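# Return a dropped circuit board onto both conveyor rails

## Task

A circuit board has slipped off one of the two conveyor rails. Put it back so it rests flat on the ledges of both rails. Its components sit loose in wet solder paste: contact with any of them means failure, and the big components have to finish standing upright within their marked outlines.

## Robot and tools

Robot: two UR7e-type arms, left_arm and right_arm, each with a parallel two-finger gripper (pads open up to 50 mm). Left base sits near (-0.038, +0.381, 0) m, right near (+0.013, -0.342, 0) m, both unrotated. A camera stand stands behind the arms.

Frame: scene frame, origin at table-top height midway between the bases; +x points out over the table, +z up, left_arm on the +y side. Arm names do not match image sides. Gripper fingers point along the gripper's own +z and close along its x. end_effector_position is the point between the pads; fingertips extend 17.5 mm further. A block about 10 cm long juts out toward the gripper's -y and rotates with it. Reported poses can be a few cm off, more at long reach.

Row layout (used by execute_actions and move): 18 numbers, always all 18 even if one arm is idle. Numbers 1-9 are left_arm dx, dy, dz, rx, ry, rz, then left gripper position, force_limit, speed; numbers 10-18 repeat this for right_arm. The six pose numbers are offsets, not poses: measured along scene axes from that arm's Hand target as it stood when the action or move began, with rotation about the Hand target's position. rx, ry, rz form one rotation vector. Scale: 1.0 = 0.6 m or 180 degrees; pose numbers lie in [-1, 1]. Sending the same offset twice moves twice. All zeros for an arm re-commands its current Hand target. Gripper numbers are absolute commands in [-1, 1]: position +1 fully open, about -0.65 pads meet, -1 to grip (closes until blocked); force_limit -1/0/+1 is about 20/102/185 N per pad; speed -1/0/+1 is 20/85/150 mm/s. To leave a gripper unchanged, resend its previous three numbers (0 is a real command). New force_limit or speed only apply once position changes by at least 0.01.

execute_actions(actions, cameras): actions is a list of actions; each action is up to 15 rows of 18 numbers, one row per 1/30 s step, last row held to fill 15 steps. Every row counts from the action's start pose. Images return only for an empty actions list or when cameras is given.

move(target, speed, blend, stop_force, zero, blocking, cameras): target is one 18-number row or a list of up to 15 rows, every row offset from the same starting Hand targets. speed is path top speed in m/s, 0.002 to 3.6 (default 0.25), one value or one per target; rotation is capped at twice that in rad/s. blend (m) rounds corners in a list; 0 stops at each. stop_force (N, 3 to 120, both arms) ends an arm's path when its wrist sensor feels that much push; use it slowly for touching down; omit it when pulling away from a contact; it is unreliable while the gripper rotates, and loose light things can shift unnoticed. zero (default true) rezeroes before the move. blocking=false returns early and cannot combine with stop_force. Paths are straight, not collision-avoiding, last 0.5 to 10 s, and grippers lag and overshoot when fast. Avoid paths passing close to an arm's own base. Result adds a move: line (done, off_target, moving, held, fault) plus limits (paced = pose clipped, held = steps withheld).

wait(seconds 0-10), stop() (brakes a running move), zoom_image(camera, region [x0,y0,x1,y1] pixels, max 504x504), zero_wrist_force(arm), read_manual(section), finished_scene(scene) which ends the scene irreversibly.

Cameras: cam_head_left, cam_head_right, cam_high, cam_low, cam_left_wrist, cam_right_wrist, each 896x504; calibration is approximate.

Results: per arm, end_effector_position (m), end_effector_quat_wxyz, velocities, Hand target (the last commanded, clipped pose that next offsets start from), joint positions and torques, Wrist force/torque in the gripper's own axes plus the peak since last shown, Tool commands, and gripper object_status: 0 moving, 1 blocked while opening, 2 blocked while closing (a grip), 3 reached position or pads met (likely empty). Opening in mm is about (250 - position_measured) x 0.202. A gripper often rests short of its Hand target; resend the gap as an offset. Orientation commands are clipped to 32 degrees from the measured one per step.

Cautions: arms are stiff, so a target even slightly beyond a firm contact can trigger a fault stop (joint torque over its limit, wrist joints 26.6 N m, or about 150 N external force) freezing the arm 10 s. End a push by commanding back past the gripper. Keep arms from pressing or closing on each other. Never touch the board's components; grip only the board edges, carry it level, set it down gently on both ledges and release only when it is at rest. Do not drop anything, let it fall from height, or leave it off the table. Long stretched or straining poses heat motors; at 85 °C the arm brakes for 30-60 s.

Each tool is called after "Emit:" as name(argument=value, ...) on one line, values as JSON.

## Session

Emit:
execute_actions(actions=[])

Emit:
zoom_image(camera="cam_high", region=[300, 150, 550, 370])

Emit:
zoom_image(camera="cam_head_left", region=[340, 160, 510, 280])

Scene clock: 0.00 s.
left_arm: end_effector_position=(+0.1719, +0.4819, +0.1243) position_measured=3 object_status=3 end_effector_quat_wxyz=(-0.320, +0.110, +0.775, -0.534) | right_arm: end_effector_position=(+0.3520, +0.2258, +0.2512) position_measured=3 object_status=3 end_effector_quat_wxyz=(-0.092, +0.016, +0.971, -0.222)
Joint positions: left_arm=[0.393 -1.2 1.993 -1.05 -2.053 -0.521] | right_arm=[4.366 -2.333 -0.662 -2.201 1.599 -0.321]
Joint velocities: within noise
Joint torques (N m): no reading
Motor temperatures (°C): left_arm=[26 27 20 28 29 32] | right_arm=[22 23 29 28 30 33]
Wrist force (N): no reading
Wrist torque (N m): no reading
Wrist force, peak (N): no reading
Hand target: left_arm +0.1719, +0.4819, +0.1243; -0.320, +0.110, +0.775, -0.534 | right_arm +0.3520, +0.2258, +0.2512; -0.092, +0.016, +0.971, -0.222
Tool commands: left_gripper/position=+1.0 left_gripper/force_limit=+1.0 left_gripper/speed=+1.0 right_gripper/position=+1.0 right_gripper/force_limit=+1.0 right_gripper/speed=+1.0
camera_calibration:
cam_left_wrist: T_world_to_cam=[[-0.765443, 0.519123, 0.380274, -0.158322], [0.0620742, 0.647752, -0.759318, -0.213484], [-0.640503, -0.55761, -0.528041, 0.577972], [0, 0, 0, 1]] pos_world=[0.262258, 0.542756, 0.203297]
cam_right_wrist: T_world_to_cam=[[-0.981355, 0.0667043, 0.18026, 0.288744], [0.0461164, 0.992168, -0.116084, -0.191915], [-0.186592, -0.105607, -0.976745, 0.467325], [0, 0, 0, 1]] pos_world=[0.379409, 0.220504, 0.38213]

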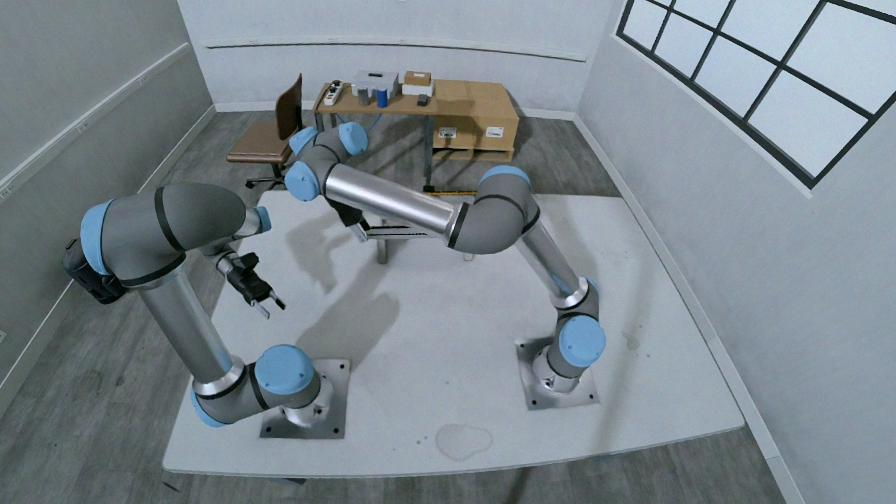

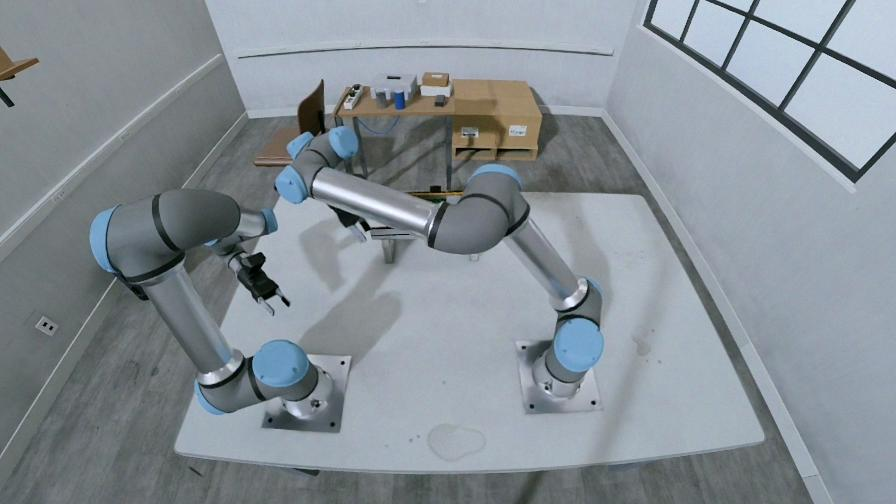

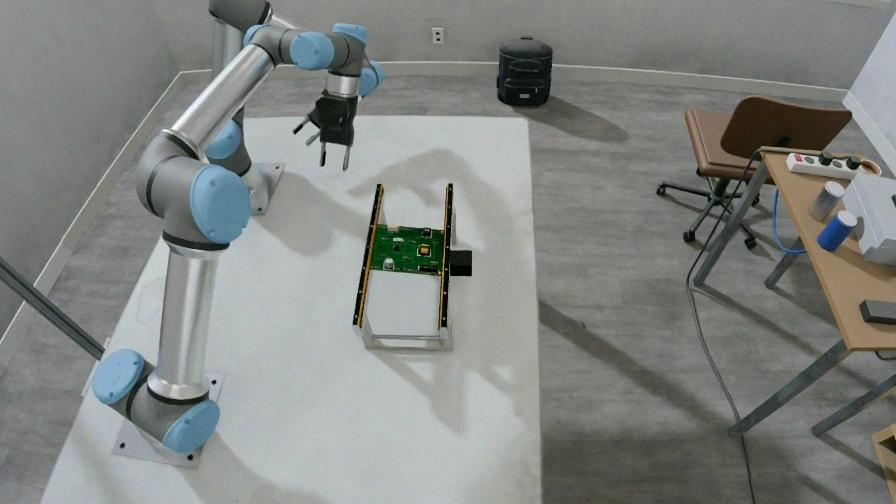

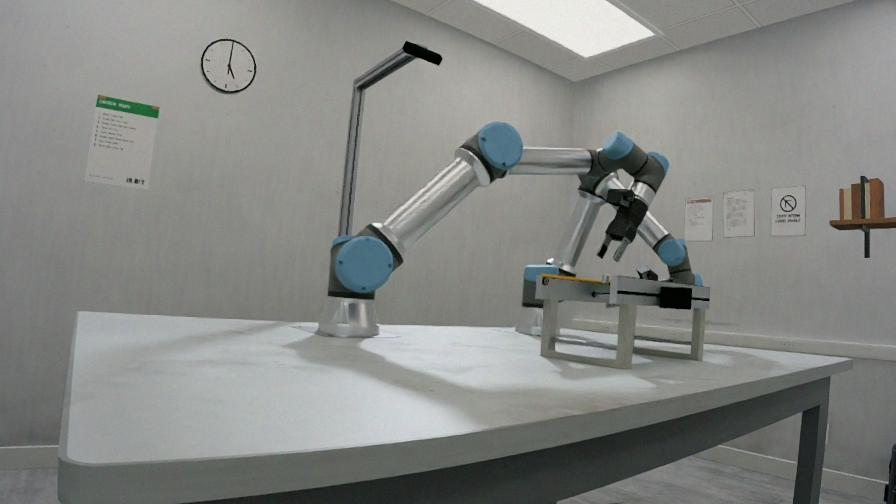

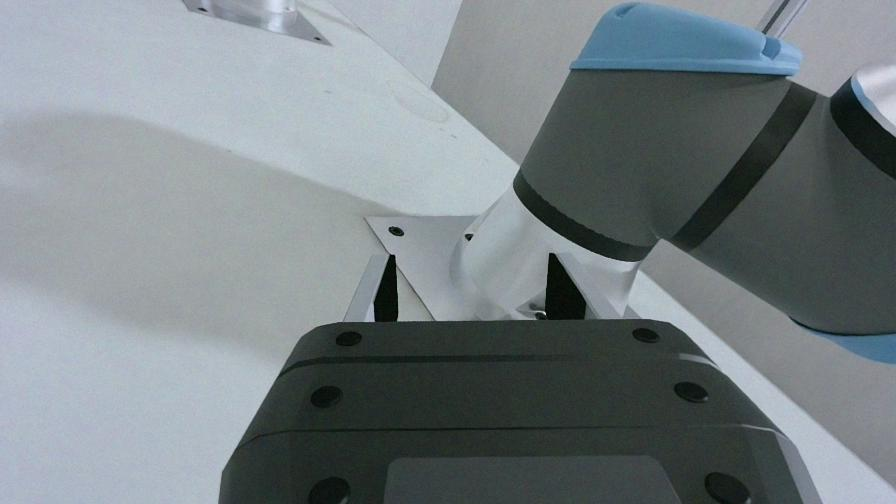

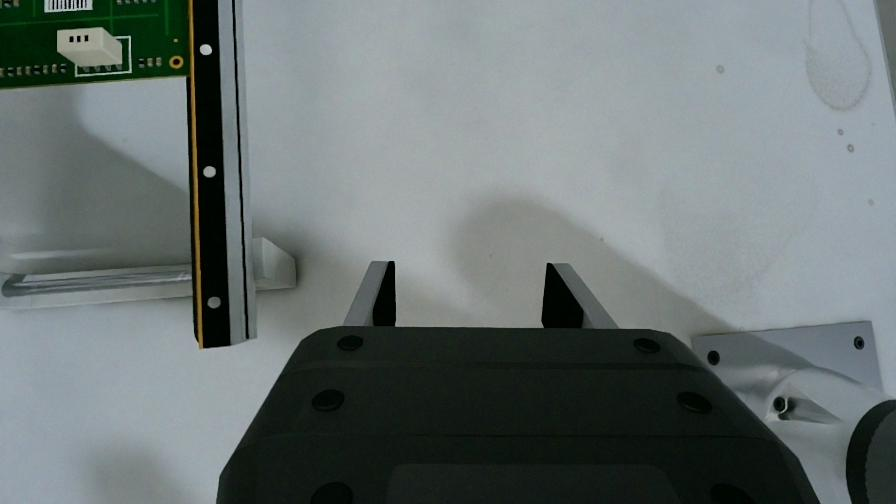

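Scaled by 2.016 from the camera's 896x504 image, which has a finer 1280x720 frame.

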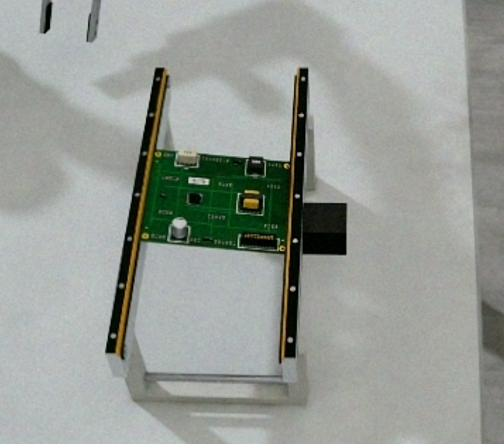

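Scaled by 2.965 from the camera's 896x504 image, which has a finer 1280x720 frame.

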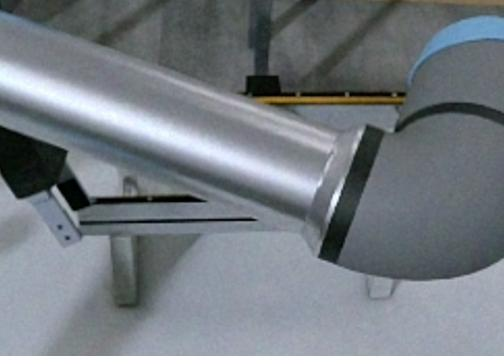

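Emit:
move(target=[[0,0,0,0,0,0,1,1,1,0.113,-0.293,0.28,0.159,0.066,0.499,1,1,1]], speed=0.7)

Scene clock: 2.43 s.
left_arm: end_effector_position=(+0.1719, +0.4819, +0.1243) position_measured=3 object_status=3 end_effector_quat_wxyz=(-0.320, +0.110, +0.775, -0.534) | right_arm: end_effector_position=(+0.4198, +0.0500, +0.4193) position_measured=3 object_status=3 end_effector_quat_wxyz=(+0.000, +0.707, -0.707, +0.000) end_effector_velocity=(+0.000, +0.000, +0.000) end_effector_angular_velocity=(+0.000, -0.002, +0.005)
Joint positions: left_arm=[0.393 -1.2 1.993 -1.05 -2.053 -0.521] | right_arm=[4.147 -1.734 -1.159 -1.82 1.571 -2.135]
Joint velocities: left_arm=[within noise] | right_arm=[0 0 0.001 0 -0.001 -0.005]
Joint torques (N m): left_arm=[-0.76 -28.63 -15.12 1.3 -0.22 0.06] | right_arm=[-0.48 23.97 14.57 3.42 -0.14 -2.67]
Wrist force (N): left_arm=[0.2 -0.1 0.1] | right_arm=[0.8 -0.6 0.1]
Wrist torque (N m): left_arm=[-0.02 -0.04 0.00] | right_arm=[0.08 -0.10 -0.18]
Wrist force, peak (N): left_arm=[0.4 -0.3 0.1] | right_arm=[2.3 -0.9 -0.9]
Hand target: left_arm +0.1719, +0.4819, +0.1243; -0.320, +0.110, +0.775, -0.534 | right_arm +0.4198, +0.0500, +0.4192; +0.000, +0.707, -0.707, +0.000
Off the commanded pose: left_arm 0.000 m, 0 deg | right_arm 0.000 m, 0 deg.
move: done

Emit:
move(target=[[0.25,-0.15,0.3,0.064,-0.083,0.073,1,1,1,0.1,-0.15,0,0.098,-0.098,0.236,1,1,1],[0.608,-0.565,0.26,0.129,-0.166,0.147,1,1,1,0.195,-0.215,-0.25,0.196,-0.196,0.472,1,1,1]], speed=0.5, blend=0.05, cameras=["cam_left_wrist","cam_right_wrist","cam_high"])

Scene clock: 5.03 s.
left_arm: end_effector_position=(+0.5366, +0.1430, +0.2803) position_measured=3 object_status=3 end_effector_quat_wxyz=(+0.000, -0.001, +0.924, -0.383) end_effector_velocity=(+0.001, +0.000, +0.001) end_effector_angular_velocity=(+0.000, -0.005, +0.002) | right_arm: end_effector_position=(+0.5368, -0.0790, +0.2693) position_measured=3 object_status=3 end_effector_quat_wxyz=(-0.383, +0.924, +0.000, +0.000)
Joint positions: left_arm=[-0.328 -1.331 1.704 -2.256 -2.304 -2.022] | right_arm=[3.547 -1.725 -1.856 -0.755 2.28 -4.167]
Joint velocities: left_arm=[0 0.001 -0.001 -0.005 0.002 -0.002] | right_arm=[within noise]
Joint torques (N m): left_arm=[-8.65 -25.78 -32.16 -5.99 -0.26 -1.37] | right_arm=[-1.81 22.46 12.13 5.82 3.58 -2.61]
Wrist force (N): left_arm=[0.1 0.4 -1.5] | right_arm=[-0.5 0.6 -1.0]
Wrist torque (N m): left_arm=[0.05 -0.28 -0.12] | right_arm=[-0.06 0.19 -0.10]
Wrist force, peak (N): left_arm=[2.0 -0.6 -2.2] | right_arm=[0.5 2.8 0.1]
Hand target: left_arm +0.5367, +0.1429, +0.2803; +0.000, -0.001, +0.924, -0.383 | right_arm +0.5368, -0.0790, +0.2692; -0.383, +0.924, +0.000, +0.000
Off the commanded pose: left_arm 0.000 m, 0 deg | right_arm 0.000 m, 0 deg.
move: done
camera_calibration:
cam_left_wrist: T_world_to_cam=[[-0.999971, 0.00503196, 0.00580081, 0.541882], [0.00223687, 0.913503, -0.406825, -0.00284379], [-0.00734619, -0.4068, -0.913488, 0.451749], [0, 0, 0, 1]] pos_world=[0.545191, 0.183642, 0.408367]
cam_right_wrist: T_world_to_cam=[[0.999948, 0.00139945, 0.010094, -0.53575], [0.00565147, -0.900403, -0.435021, 0.062166], [0.00847988, 0.435055, -0.900364, 0.404746], [0, 0, 0, 1]] pos_world=[0.531939, -0.119363, 0.39687]
Images, in order (width x height): cam_high 896x504, cam_left_wrist 896x504, cam_right_wrist 896x504.

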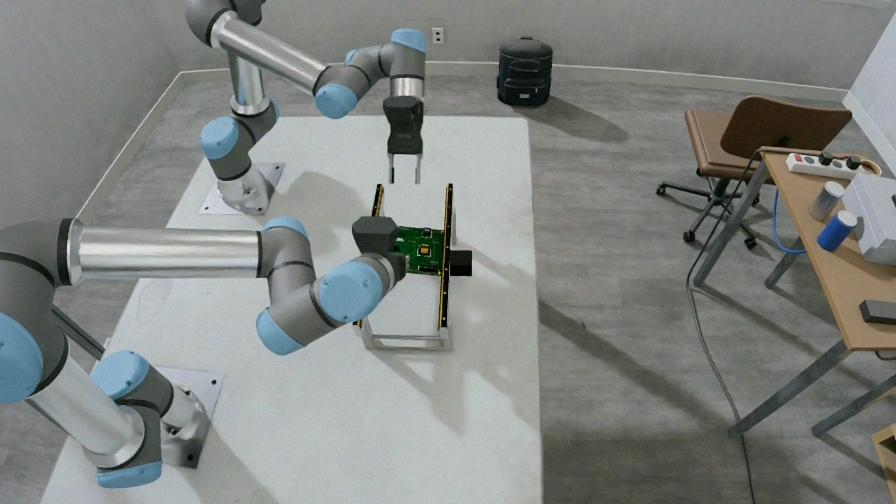

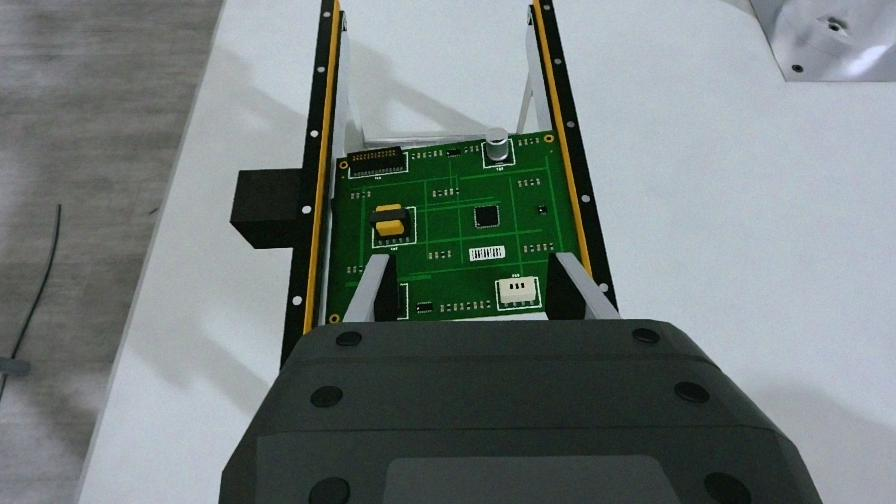

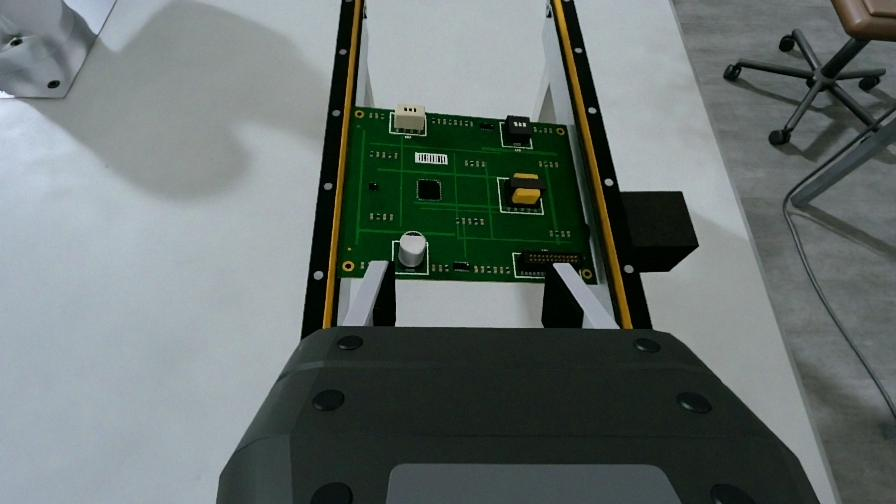

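Emit:
move(target=[[0.011,0.025,-0.05,-0.0006,0.0356,0.0111,1,1,1,0.023,0.0125,-0.04,-0.0006,0.0356,0.0111,1,1,1],[0.011,0.025,-0.2455,-0.0006,0.0356,0.0111,1,1,1,0.023,0.0125,-0.227,-0.0006,0.0356,0.0111,1,1,1]], speed=0.15, blend=0.01, cameras=["cam_left_wrist","cam_right_wrist"])

Scene clock: 7.50 s.
left_arm: end_effector_position=(+0.5433, +0.1579, +0.1331) position_measured=3 object_status=3 end_effector_quat_wxyz=(-0.045, -0.038, +0.922, -0.383) | right_arm: end_effector_position=(+0.5505, -0.0716, +0.1330) position_measured=3 object_status=3 end_effector_quat_wxyz=(-0.382, +0.922, -0.005, -0.059)
Joint positions: left_arm=[-0.292 -1.126 1.824 -2.483 -2.339 -2.032] | right_arm=[3.532 -1.975 -1.899 -0.598 2.335 -4.214]
Joint torques (N m): left_arm=[-11.34 -29.65 -22.32 -4.89 -2.49 0.59] | right_arm=[8.05 31.74 29.22 4.92 3.64 0.7]
Wrist force (N): left_arm=[0.1 0.2 -1.1] | right_arm=[-0.5 0.4 -1.2]
Wrist torque (N m): left_arm=[0.00 -0.25 -0.03] | right_arm=[-0.09 0.23 -0.12]
Wrist force, peak (N): left_arm=[0.9 -1.8 -1.4] | right_arm=[-0.3 2.6 0.5]
Hand target: left_arm +0.5433, +0.1579, +0.1330; -0.045, -0.038, +0.922, -0.383 | right_arm +0.5506, -0.0715, +0.1330; -0.382, +0.922, -0.005, -0.059
Off the commanded pose: left_arm 0.000 m, 0 deg | right_arm 0.000 m, 0 deg.
move: done
camera_calibration:
cam_left_wrist: T_world_to_cam=[[-0.992655, -0.0295843, 0.117307, 0.535898], [-0.0749545, 0.911511, -0.404387, -0.034496], [-0.0949633, -0.410209, -0.907034, 0.370693], [0, 0, 0, 1]] pos_world=[0.564578, 0.199359, 0.259417]
cam_right_wrist: T_world_to_cam=[[0.994132, 0.036224, -0.101932, -0.527538], [-0.0115435, -0.901366, -0.432903, 0.0185916], [-0.10756, 0.43154, -0.895659, 0.341695], [0, 0, 0, 1]] pos_world=[0.561409, -0.111587, 0.260317]
Images, in order (width x height): cam_left_wrist 896x504, cam_right_wrist 896x504.

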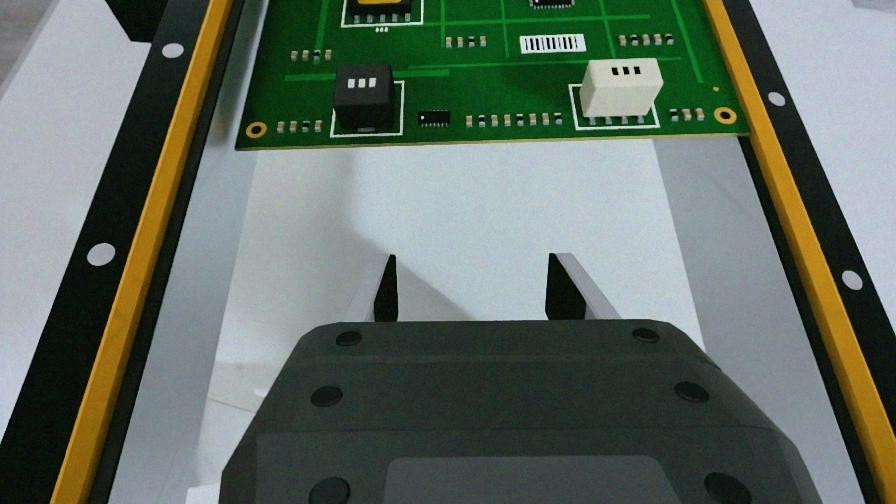

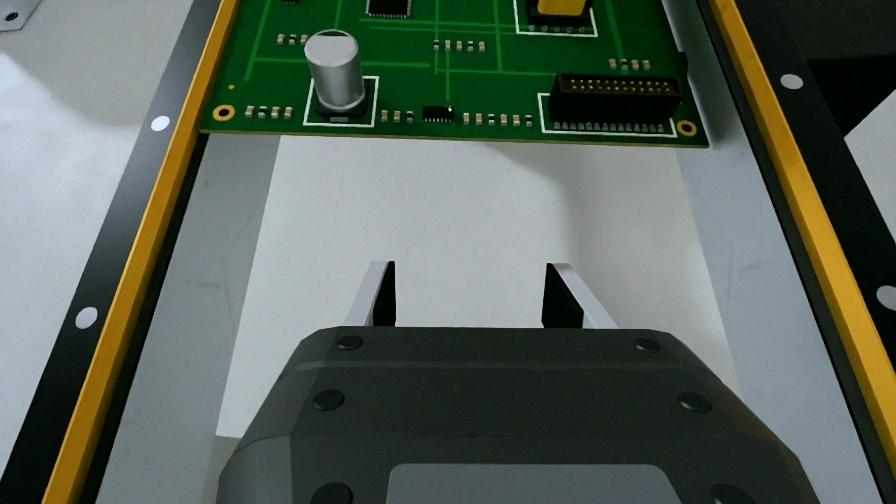

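Emit:
move(target=[[-0.0013,-0.0655,0,0,0.0083,0,1,1,1,-0.0035,0.0758,0,0,0.0083,0,1,1,1]], speed=0.08, stop_force=10, cameras=["cam_left_wrist","cam_right_wrist"])

Scene clock: 9.43 s.
left_arm: end_effector_position=(+0.5425, +0.1186, +0.1330) position_measured=3 object_status=3 end_effector_quat_wxyz=(-0.057, -0.043, +0.921, -0.382) | right_arm: end_effector_position=(+0.5485, -0.0260, +0.1330) position_measured=3 object_status=3 end_effector_quat_wxyz=(-0.382, +0.921, -0.010, -0.071)
Joint positions: left_arm=[-0.353 -1.103 1.8 -2.517 -2.333 -2.118] | right_arm=[3.604 -2.007 -1.866 -0.555 2.326 -4.115]
Joint torques (N m): left_arm=[11.16 -45.45 -14.85 -0.68 -2.75 -0.91] | right_arm=[-5.24 53 9.85 0.71 3.81 1.14]
Wrist force (N): left_arm=[0.2 0.2 -0.7] | right_arm=[-0.2 0.9 -1.2]
Wrist torque (N m): left_arm=[0.01 -0.24 -0.11] | right_arm=[-0.01 0.17 -0.07]
Wrist force, peak (N): left_arm=[0.2 1.2 -1.8] | right_arm=[-0.4 1.8 -2.1]
Hand target: left_arm +0.5425, +0.1186, +0.1330; -0.057, -0.043, +0.921, -0.382 | right_arm +0.5485, -0.0260, +0.1330; -0.382, +0.921, -0.010, -0.071
Off the commanded pose: left_arm 0.000 m, 0 deg | right_arm 0.000 m, 0 deg.
move: done
camera_calibration:
cam_left_wrist: T_world_to_cam=[[-0.989282, -0.0295372, 0.143002, 0.528759], [-0.0853813, 0.911474, -0.402399, 0.00663228], [-0.118456, -0.410296, -0.904226, 0.366776], [0, 0, 0, 1]] pos_world=[0.567105, 0.16006, 0.258704]
cam_right_wrist: T_world_to_cam=[[0.991166, 0.036334, -0.12755, -0.522107], [-0.0226227, -0.901326, -0.43255, 0.0656201], [-0.13068, 0.431615, -0.892542, 0.3341], [0, 0, 0, 1]] pos_world=[0.562639, -0.066087, 0.259987]
Images, in order (width x height): cam_left_wrist 896x504, cam_right_wrist 896x504.

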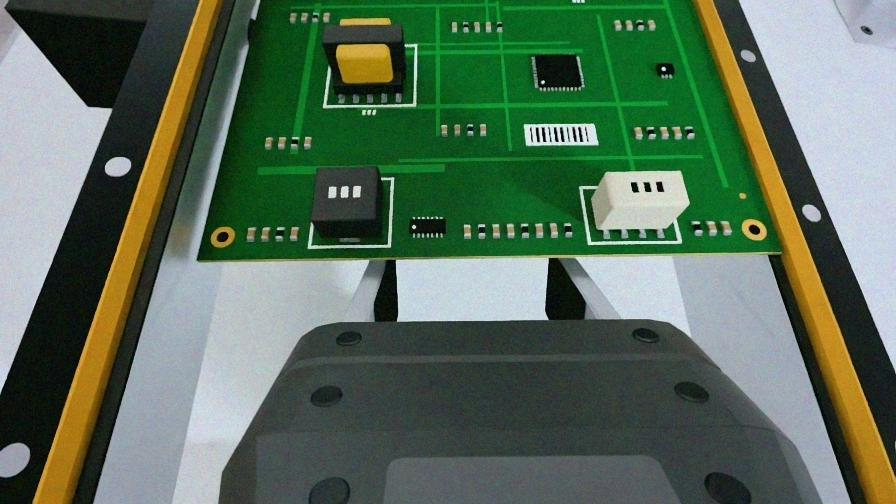

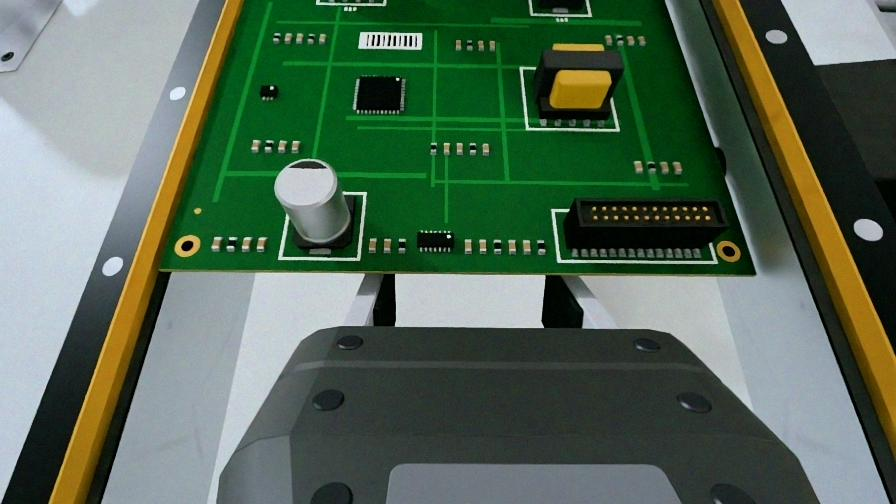

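Emit:
move(target=[[0,-0.0025,0.0175,0,0,0,1,1,1,0,0,0.0175,0,0,0,1,1,1]], speed=0.02, cameras=["cam_left_wrist","cam_right_wrist"])

Scene clock: 10.33 s.
left_arm: end_effector_position=(+0.5425, +0.1171, +0.1436) position_measured=3 object_status=3 end_effector_quat_wxyz=(-0.057, -0.043, +0.921, -0.382) | right_arm: end_effector_position=(+0.5485, -0.0260, +0.1437) position_measured=3 object_status=3 end_effector_quat_wxyz=(-0.382, +0.921, -0.010, -0.071)
Joint positions: left_arm=[-0.356 -1.119 1.791 -2.494 -2.332 -2.121] | right_arm=[3.604 -1.989 -1.857 -0.581 2.326 -4.115]
Joint torques (N m): left_arm=[-10.38 -31.16 -18.69 -5.64 -0.7 -0.19] | right_arm=[-6.04 29.77 20.44 5.59 3.63 0.93]
Wrist force (N): left_arm=[0.2 1.7 -1.5] | right_arm=[-0.2 1.9 -1.4]
Wrist torque (N m): left_arm=[0.05 -0.26 -0.04] | right_arm=[0.00 0.18 -0.07]
Wrist force, peak (N): left_arm=[0.2 1.3 -1.8] | right_arm=[-0.5 2.4 -1.5]
Hand target: left_arm +0.5425, +0.1171, +0.1435; -0.057, -0.043, +0.921, -0.382 | right_arm +0.5485, -0.0260, +0.1435; -0.382, +0.921, -0.010, -0.071
Off the commanded pose: left_arm 0.000 m, 0 deg | right_arm 0.000 m, 0 deg.
move: done
camera_calibration:
cam_left_wrist: T_world_to_cam=[[-0.989262, -0.0295831, 0.14313, 0.527146], [-0.0854746, 0.911474, -0.402378, 0.0123523], [-0.118556, -0.410292, -0.904215, 0.375888], [0, 0, 0, 1]] pos_world=[0.567105, 0.15856, 0.269404]
cam_right_wrist: T_world_to_cam=[[0.991164, 0.0362447, -0.127593, -0.520735], [-0.0227211, -0.901329, -0.432538, 0.0702998], [-0.130681, 0.431615, -0.892542, 0.34365], [0, 0, 0, 1]] pos_world=[0.562639, -0.0660874, 0.270687]
Images, in order (width x height): cam_left_wrist 896x504, cam_right_wrist 896x504.

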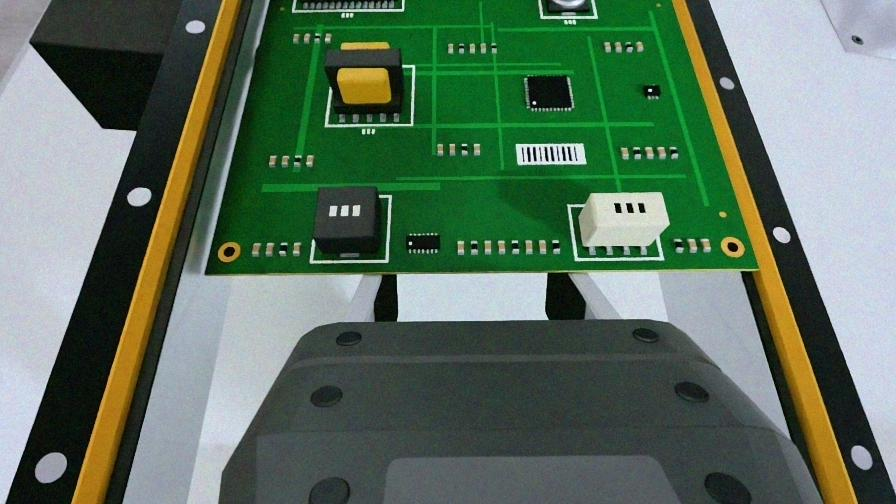

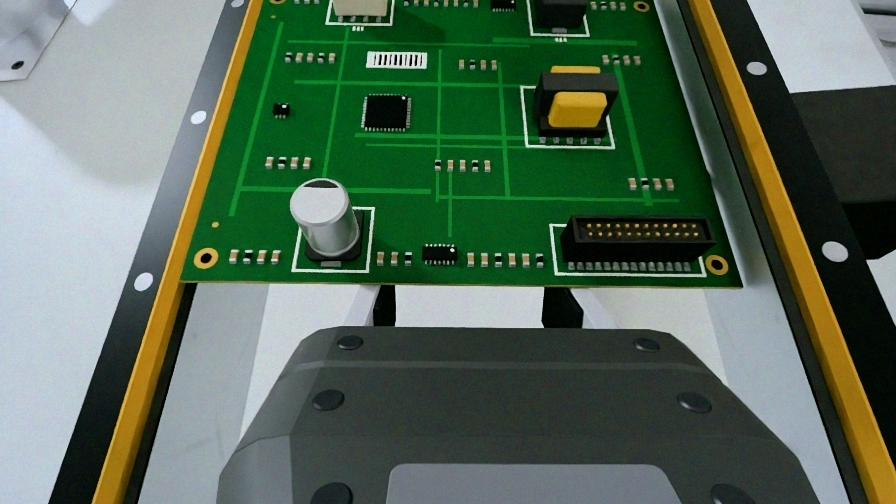

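Emit:
move(target=[[0,0,0.009,0,0.011,0,1,1,1,0,0,0.009,0,0.011,0,1,1,1]], speed=0.02, cameras=["cam_left_wrist","cam_right_wrist"])

Scene clock: 11.53 s.
left_arm: end_effector_position=(+0.5425, +0.1171, +0.1490) position_measured=3 object_status=3 end_effector_quat_wxyz=(-0.073, -0.050, +0.920, -0.382) end_effector_velocity=(+0.001, +0.000, +0.000) end_effector_angular_velocity=(-0.001, -0.004, +0.000) | right_arm: end_effector_position=(+0.5485, -0.0260, +0.1490) position_measured=3 object_status=3 end_effector_quat_wxyz=(-0.382, +0.920, -0.017, -0.087) end_effector_velocity=(+0.001, +0.001, +0.001) end_effector_angular_velocity=(+0.004, -0.006, +0.000)
Joint positions: left_arm=[-0.352 -1.12 1.767 -2.436 -2.345 -2.12] | right_arm=[3.599 -1.989 -1.835 -0.635 2.343 -4.116]
Joint velocities: left_arm=[0 0 0.001 -0.005 0.001 0] | right_arm=[0 0 0 0.007 0.001 0]
Joint torques (N m): left_arm=[7.57 -44.46 -16.55 -6.13 -1.03 1.49] | right_arm=[-3.96 51.01 15.18 5.83 1.23 -2.72]
Wrist force (N): left_arm=[0.1 1.5 -0.7] | right_arm=[-0.1 1.9 -1.1]
Wrist torque (N m): left_arm=[0.06 -0.23 -0.10] | right_arm=[-0.01 0.21 -0.05]
Wrist force, peak (N): left_arm=[0.2 1.8 -1.6] | right_arm=[-0.2 2.6 -1.5]
Hand target: left_arm +0.5425, +0.1171, +0.1489; -0.073, -0.050, +0.920, -0.382 | right_arm +0.5485, -0.0260, +0.1489; -0.382, +0.920, -0.017, -0.087
Off the commanded pose: left_arm 0.000 m, 0 deg | right_arm 0.000 m, 0 deg.
move: done
camera_calibration:
cam_left_wrist: T_world_to_cam=[[-0.983704, -0.0294839, 0.17736, 0.518244], [-0.0992968, 0.911464, -0.399216, 0.0215205], [-0.149887, -0.410322, -0.899539, 0.396993], [0, 0, 0, 1]] pos_world=[0.571439, 0.15856, 0.273786]
cam_right_wrist: T_world_to_cam=[[0.986132, 0.0362451, -0.161954, -0.512211], [-0.0377535, -0.901282, -0.431585, 0.080709], [-0.161609, 0.431715, -0.887415, 0.364579], [0, 0, 0, 1]] pos_world=[0.567074, -0.0660876, 0.275411]
Images, in order (width x height): cam_left_wrist 896x504, cam_right_wrist 896x504.

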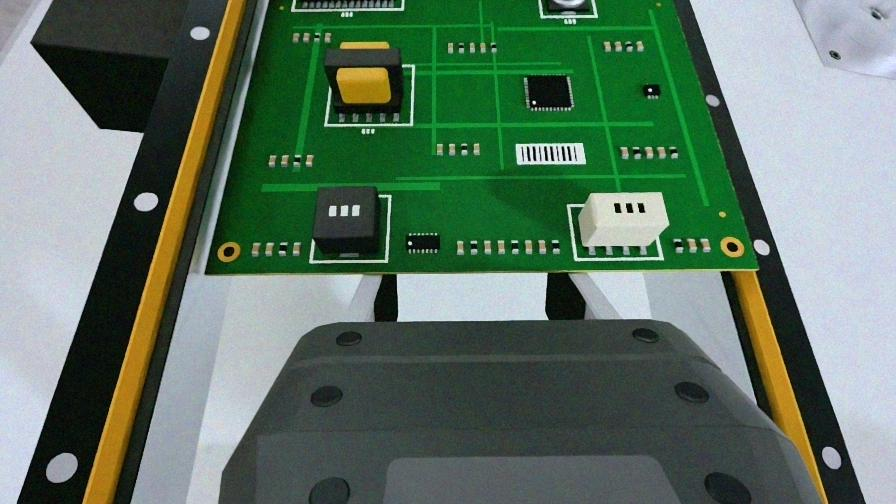

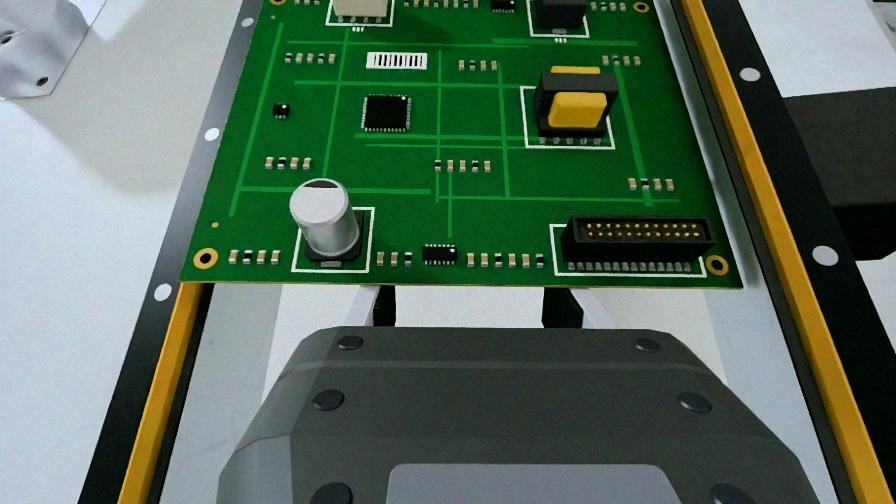

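Emit:
move(target=[[-0.015,-0.0005,0.003,0,0,0,1,1,1,-0.015,-0.0005,0.003,0,0,0,1,1,1],[-0.015,-0.0005,0.052,0,0,0,1,1,1,-0.015,-0.0005,0.052,0,0,0,1,1,1]], speed=0.03, blend=0.003, cameras=["cam_left_wrist","cam_right_wrist"])

Scene clock: 15.93 s.
left_arm: end_effector_position=(+0.5335, +0.1168, +0.1802) position_measured=3 object_status=3 end_effector_quat_wxyz=(-0.073, -0.050, +0.920, -0.382) | right_arm: end_effector_position=(+0.5395, -0.0263, +0.1803) position_measured=3 object_status=3 end_effector_quat_wxyz=(-0.382, +0.920, -0.017, -0.086) end_effector_velocity=(+0.001, +0.000, -0.001) end_effector_angular_velocity=(+0.001, -0.003, -0.001)
Joint positions: left_arm=[-0.358 -1.18 1.764 -2.378 -2.343 -2.128] | right_arm=[3.605 -1.926 -1.831 -0.695 2.341 -4.107]
Joint velocities: left_arm=[within noise] | right_arm=[0 -0.002 0 0.005 0 0]
Joint torques (N m): left_arm=[8.7 -29.92 -16.75 -6.1 -1.8 1.26] | right_arm=[-9.45 28.73 12.58 5.84 2.98 -1.96]
Wrist force (N): left_arm=[-0.4 1.7 -1.1] | right_arm=[-0.2 2.2 -1.8]
Wrist torque (N m): left_arm=[0.02 -0.21 -0.07] | right_arm=[-0.02 0.19 -0.20]
Wrist force, peak (N): left_arm=[0.4 2.1 -1.5] | right_arm=[-0.5 2.6 -1.5]
Hand target: left_arm +0.5335, +0.1168, +0.1801; -0.073, -0.050, +0.920, -0.382 | right_arm +0.5395, -0.0263, +0.1801; -0.382, +0.920, -0.017, -0.087
Off the commanded pose: left_arm 0.000 m, 0 deg | right_arm 0.000 m, 0 deg.
move: done
camera_calibration:
cam_left_wrist: T_world_to_cam=[[-0.983761, -0.0295261, 0.17704, 0.503983], [-0.0992017, 0.911471, -0.399223, 0.0333032], [-0.14958, -0.410303, -0.899599, 0.423429], [0, 0, 0, 1]] pos_world=[0.562439, 0.15826, 0.304986]
cam_right_wrist: T_world_to_cam=[[0.986204, 0.0362509, -0.161518, -0.498329], [-0.0375625, -0.901269, -0.431629, 0.0935125], [-0.161218, 0.431742, -0.887473, 0.390818], [0, 0, 0, 1]] pos_world=[0.557974, -0.0663876, 0.306714]
Images, in order (width x height): cam_left_wrist 896x504, cam_right_wrist 896x504.

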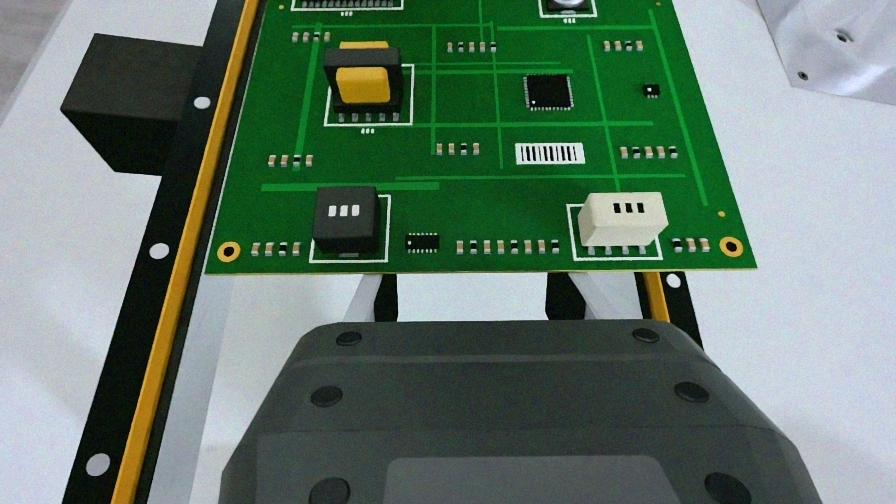

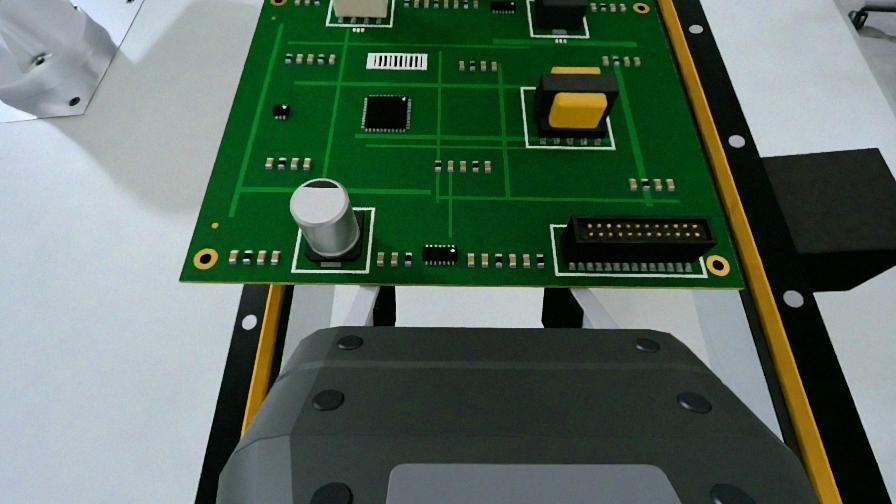

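Emit:
move(target=[[0,0,0,0,-0.055,0,1,1,1,0,0,0,0,-0.055,0,1,1,1],[0.015,0.0005,-0.029,0,-0.055,0,1,1,1,0.015,0.0005,-0.029,0,-0.055,0,1,1,1]], speed=0.04, blend=0.004, cameras=["cam_left_wrist","cam_right_wrist"])

Emit:
zoom_image(camera="cam_right_wrist", region=[140, 0, 300, 320])

Emit:
zoom_image(camera="cam_right_wrist", region=[630, 0, 790, 320])

Emit:
zoom_image(camera="cam_left_wrist", region=[150, 0, 310, 320])

Emit:
zoom_image(camera="cam_left_wrist", region=[650, 0, 810, 320])

Scene clock: 19.10 s.
left_arm: end_effector_position=(+0.5426, +0.1172, +0.1628) position_measured=3 object_status=3 end_effector_quat_wxyz=(+0.007, -0.017, +0.923, -0.384) | right_arm: end_effector_position=(+0.5486, -0.0261, +0.1627) position_measured=3 object_status=3 end_effector_quat_wxyz=(-0.382, +0.924, +0.016, -0.007) end_effector_velocity=(-0.001, +0.000, +0.001) end_effector_angular_velocity=(-0.001, +0.002, -0.001)
Joint positions: left_arm=[-0.371 -1.171 1.849 -2.628 -2.281 -2.12] | right_arm=[3.624 -1.933 -1.909 -0.463 2.26 -4.117]
Joint velocities: left_arm=[within noise] | right_arm=[0 0.003 0 -0.005 0 0.001]
Joint torques (N m): left_arm=[-0.91 -44.25 -16.66 -1.13 -2.16 -0.83] | right_arm=[5.09 47.23 16.98 0.42 2.99 0.7]
Wrist force (N): left_arm=[0.1 0.8 -0.9] | right_arm=[-0.3 1.5 -0.9]
Wrist torque (N m): left_arm=[-0.02 -0.27 -0.12] | right_arm=[-0.02 0.16 0.00]
Wrist force, peak (N): left_arm=[0.0 2.0 -1.5] | right_arm=[-0.3 2.5 -1.7]
Hand target: left_arm +0.5425, +0.1171, +0.1627; +0.007, -0.017, +0.923, -0.384 | right_arm +0.5485, -0.0260, +0.1627; -0.382, +0.924, +0.016, -0.007
Off the commanded pose: left_arm 0.000 m, 0 deg | right_arm 0.000 m, 0 deg.
move: done
camera_calibration:
cam_left_wrist: T_world_to_cam=[[-0.999552, -0.0295035, 0.00493465, 0.552559], [-0.0289286, 0.911426, -0.410445, -0.00931574], [0.007612, -0.410405, -0.911872, 0.325939], [0, 0, 0, 1]] pos_world=[0.549561, 0.15856, 0.290664]
cam_right_wrist: T_world_to_cam=[[0.999285, 0.0362834, 0.0106263, -0.54534], [0.037314, -0.90123, -0.431732, 0.0455089], [-0.00608798, 0.43182, -0.901939, 0.293845], [0, 0, 0, 1]] pos_world=[0.545041, -0.0660876, 0.290473]
Images, in order (width x height): cam_left_wrist 896x504, cam_right_wrist 896x504.

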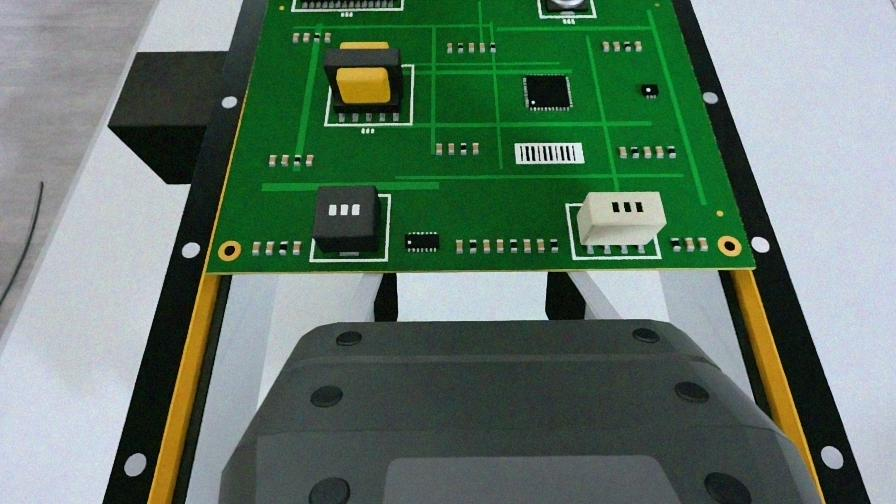

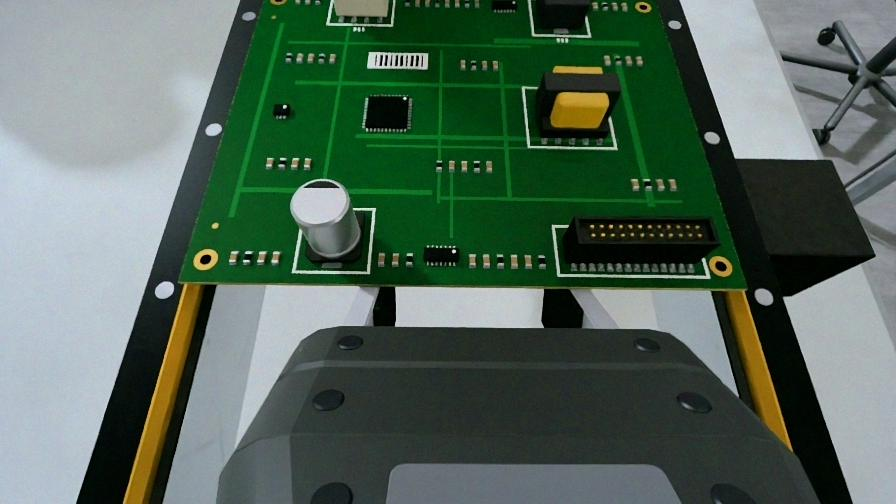

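Scaled by 1.575 from the camera's 896x504 image, which has a finer 1280x720 frame.

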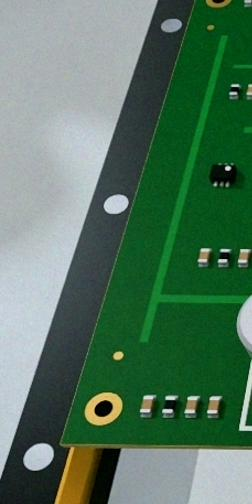

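Scaled by 1.575 from the camera's 896x504 image, which has a finer 1280x720 frame.

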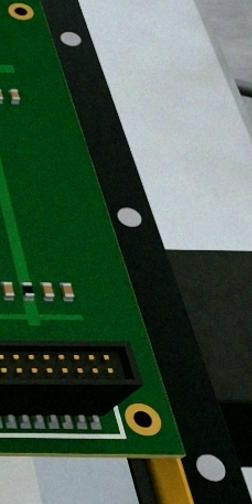

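Scaled by 1.575 from the camera's 896x504 image, which has a finer 1280x720 frame.

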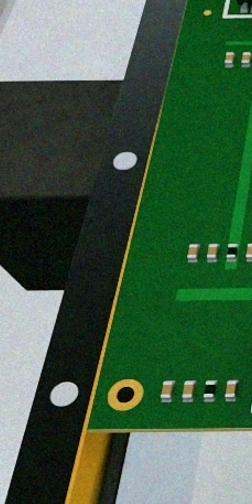

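Scaled by 1.575 from the camera's 896x504 image, which has a finer 1280x720 frame.

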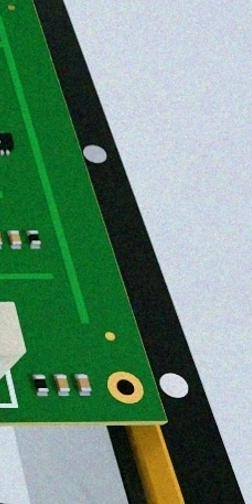

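Emit:
move(target=[[0.002,0,-0.005,0,0,-0.001,1,1,1,0.0012,0,-0.005,0,0,-0.001,1,1,1]], speed=0.02, cameras=["cam_left_wrist","cam_right_wrist"])

Emit:
zoom_image(camera="cam_right_wrist", region=[140, 0, 300, 320])

Emit:
zoom_image(camera="cam_right_wrist", region=[630, 0, 790, 320])

Emit:
zoom_image(camera="cam_left_wrist", region=[150, 0, 310, 320])

Emit:
zoom_image(camera="cam_left_wrist", region=[650, 0, 810, 320])

Scene clock: 20.23 s.
left_arm: end_effector_position=(+0.5437, +0.1171, +0.1596) position_measured=3 object_status=3 end_effector_quat_wxyz=(+0.006, -0.015, +0.923, -0.384) | right_arm: end_effector_position=(+0.5492, -0.0260, +0.1596) position_measured=3 object_status=3 end_effector_quat_wxyz=(-0.382, +0.924, +0.015, -0.006)
Joint positions: left_arm=[-0.37 -1.164 1.846 -2.629 -2.282 -2.115] | right_arm=[3.624 -1.939 -1.912 -0.453 2.259 -4.114]
Joint torques (N m): left_arm=[10.23 -41.76 -26.78 -5.99 -2.46 0.34] | right_arm=[-8.09 38.32 13.21 3.69 0.65 1.8]
Wrist force (N): left_arm=[0.5 1.4 -1.3] | right_arm=[0.0 1.8 -1.2]
Wrist torque (N m): left_arm=[0.02 -0.28 -0.10] | right_arm=[-0.03 0.18 -0.08]
Wrist force, peak (N): left_arm=[0.2 1.6 -1.6] | right_arm=[-0.1 2.4 -1.6]
Hand target: left_arm +0.5437, +0.1171, +0.1597; +0.006, -0.015, +0.923, -0.384 | right_arm +0.5492, -0.0260, +0.1597; -0.382, +0.924, +0.015, -0.006
Off the commanded pose: left_arm 0.000 m, 0 deg | right_arm 0.000 m, 0 deg.
move: done
camera_calibration:
cam_left_wrist: T_world_to_cam=[[-0.999639, -0.0262985, 0.00542847, 0.553272], [-0.0262096, 0.911566, -0.410317, -0.0120151], [0.00584229, -0.410311, -0.911927, 0.324036], [0, 0, 0, 1]] pos_world=[0.550864, 0.158458, 0.287564]
cam_right_wrist: T_world_to_cam=[[0.999398, 0.0331506, 0.0102117, -0.545959], [0.0343107, -0.901438, -0.431547, 0.0457561], [-0.00510088, 0.431638, -0.902033, 0.2904], [0, 0, 0, 1]] pos_world=[0.545541, -0.0660024, 0.287271]
Images, in order (width x height): cam_left_wrist 896x504, cam_right_wrist 896x504.

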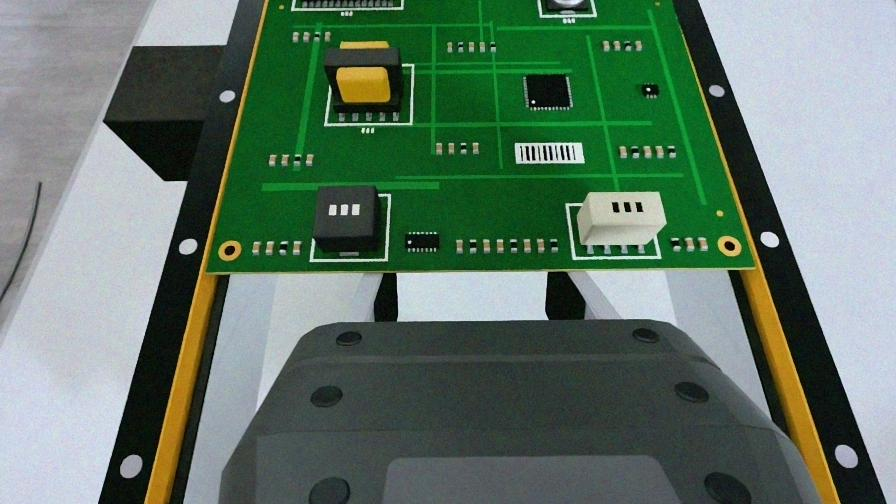

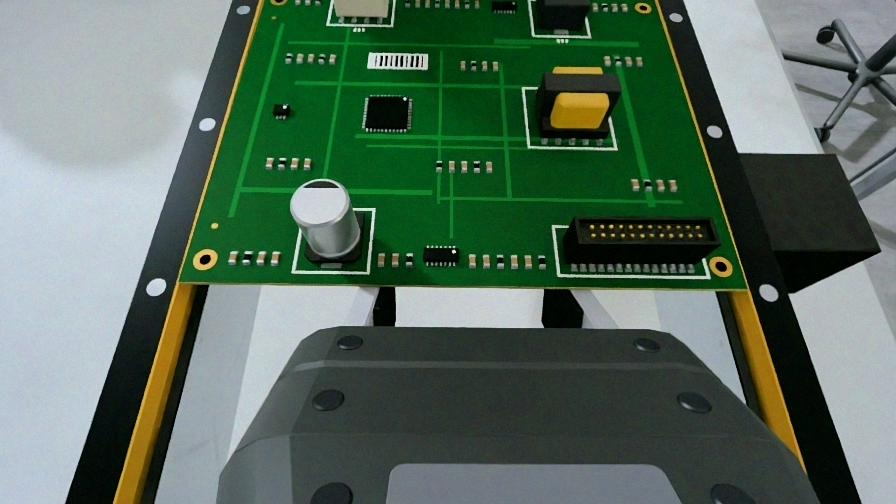

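Scaled by 1.575 from the camera's 896x504 image, which has a finer 1280x720 frame.

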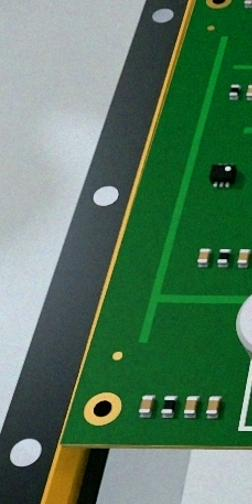

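Scaled by 1.575 from the camera's 896x504 image, which has a finer 1280x720 frame.

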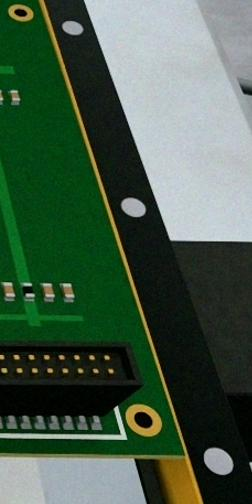

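Scaled by 1.575 from the camera's 896x504 image, which has a finer 1280x720 frame.

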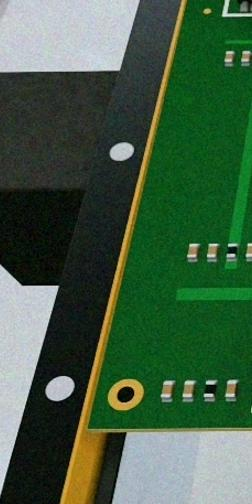

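Scaled by 1.575 from the camera's 896x504 image, which has a finer 1280x720 frame.

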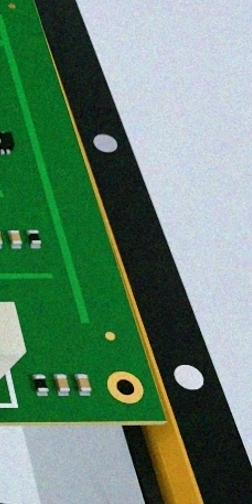

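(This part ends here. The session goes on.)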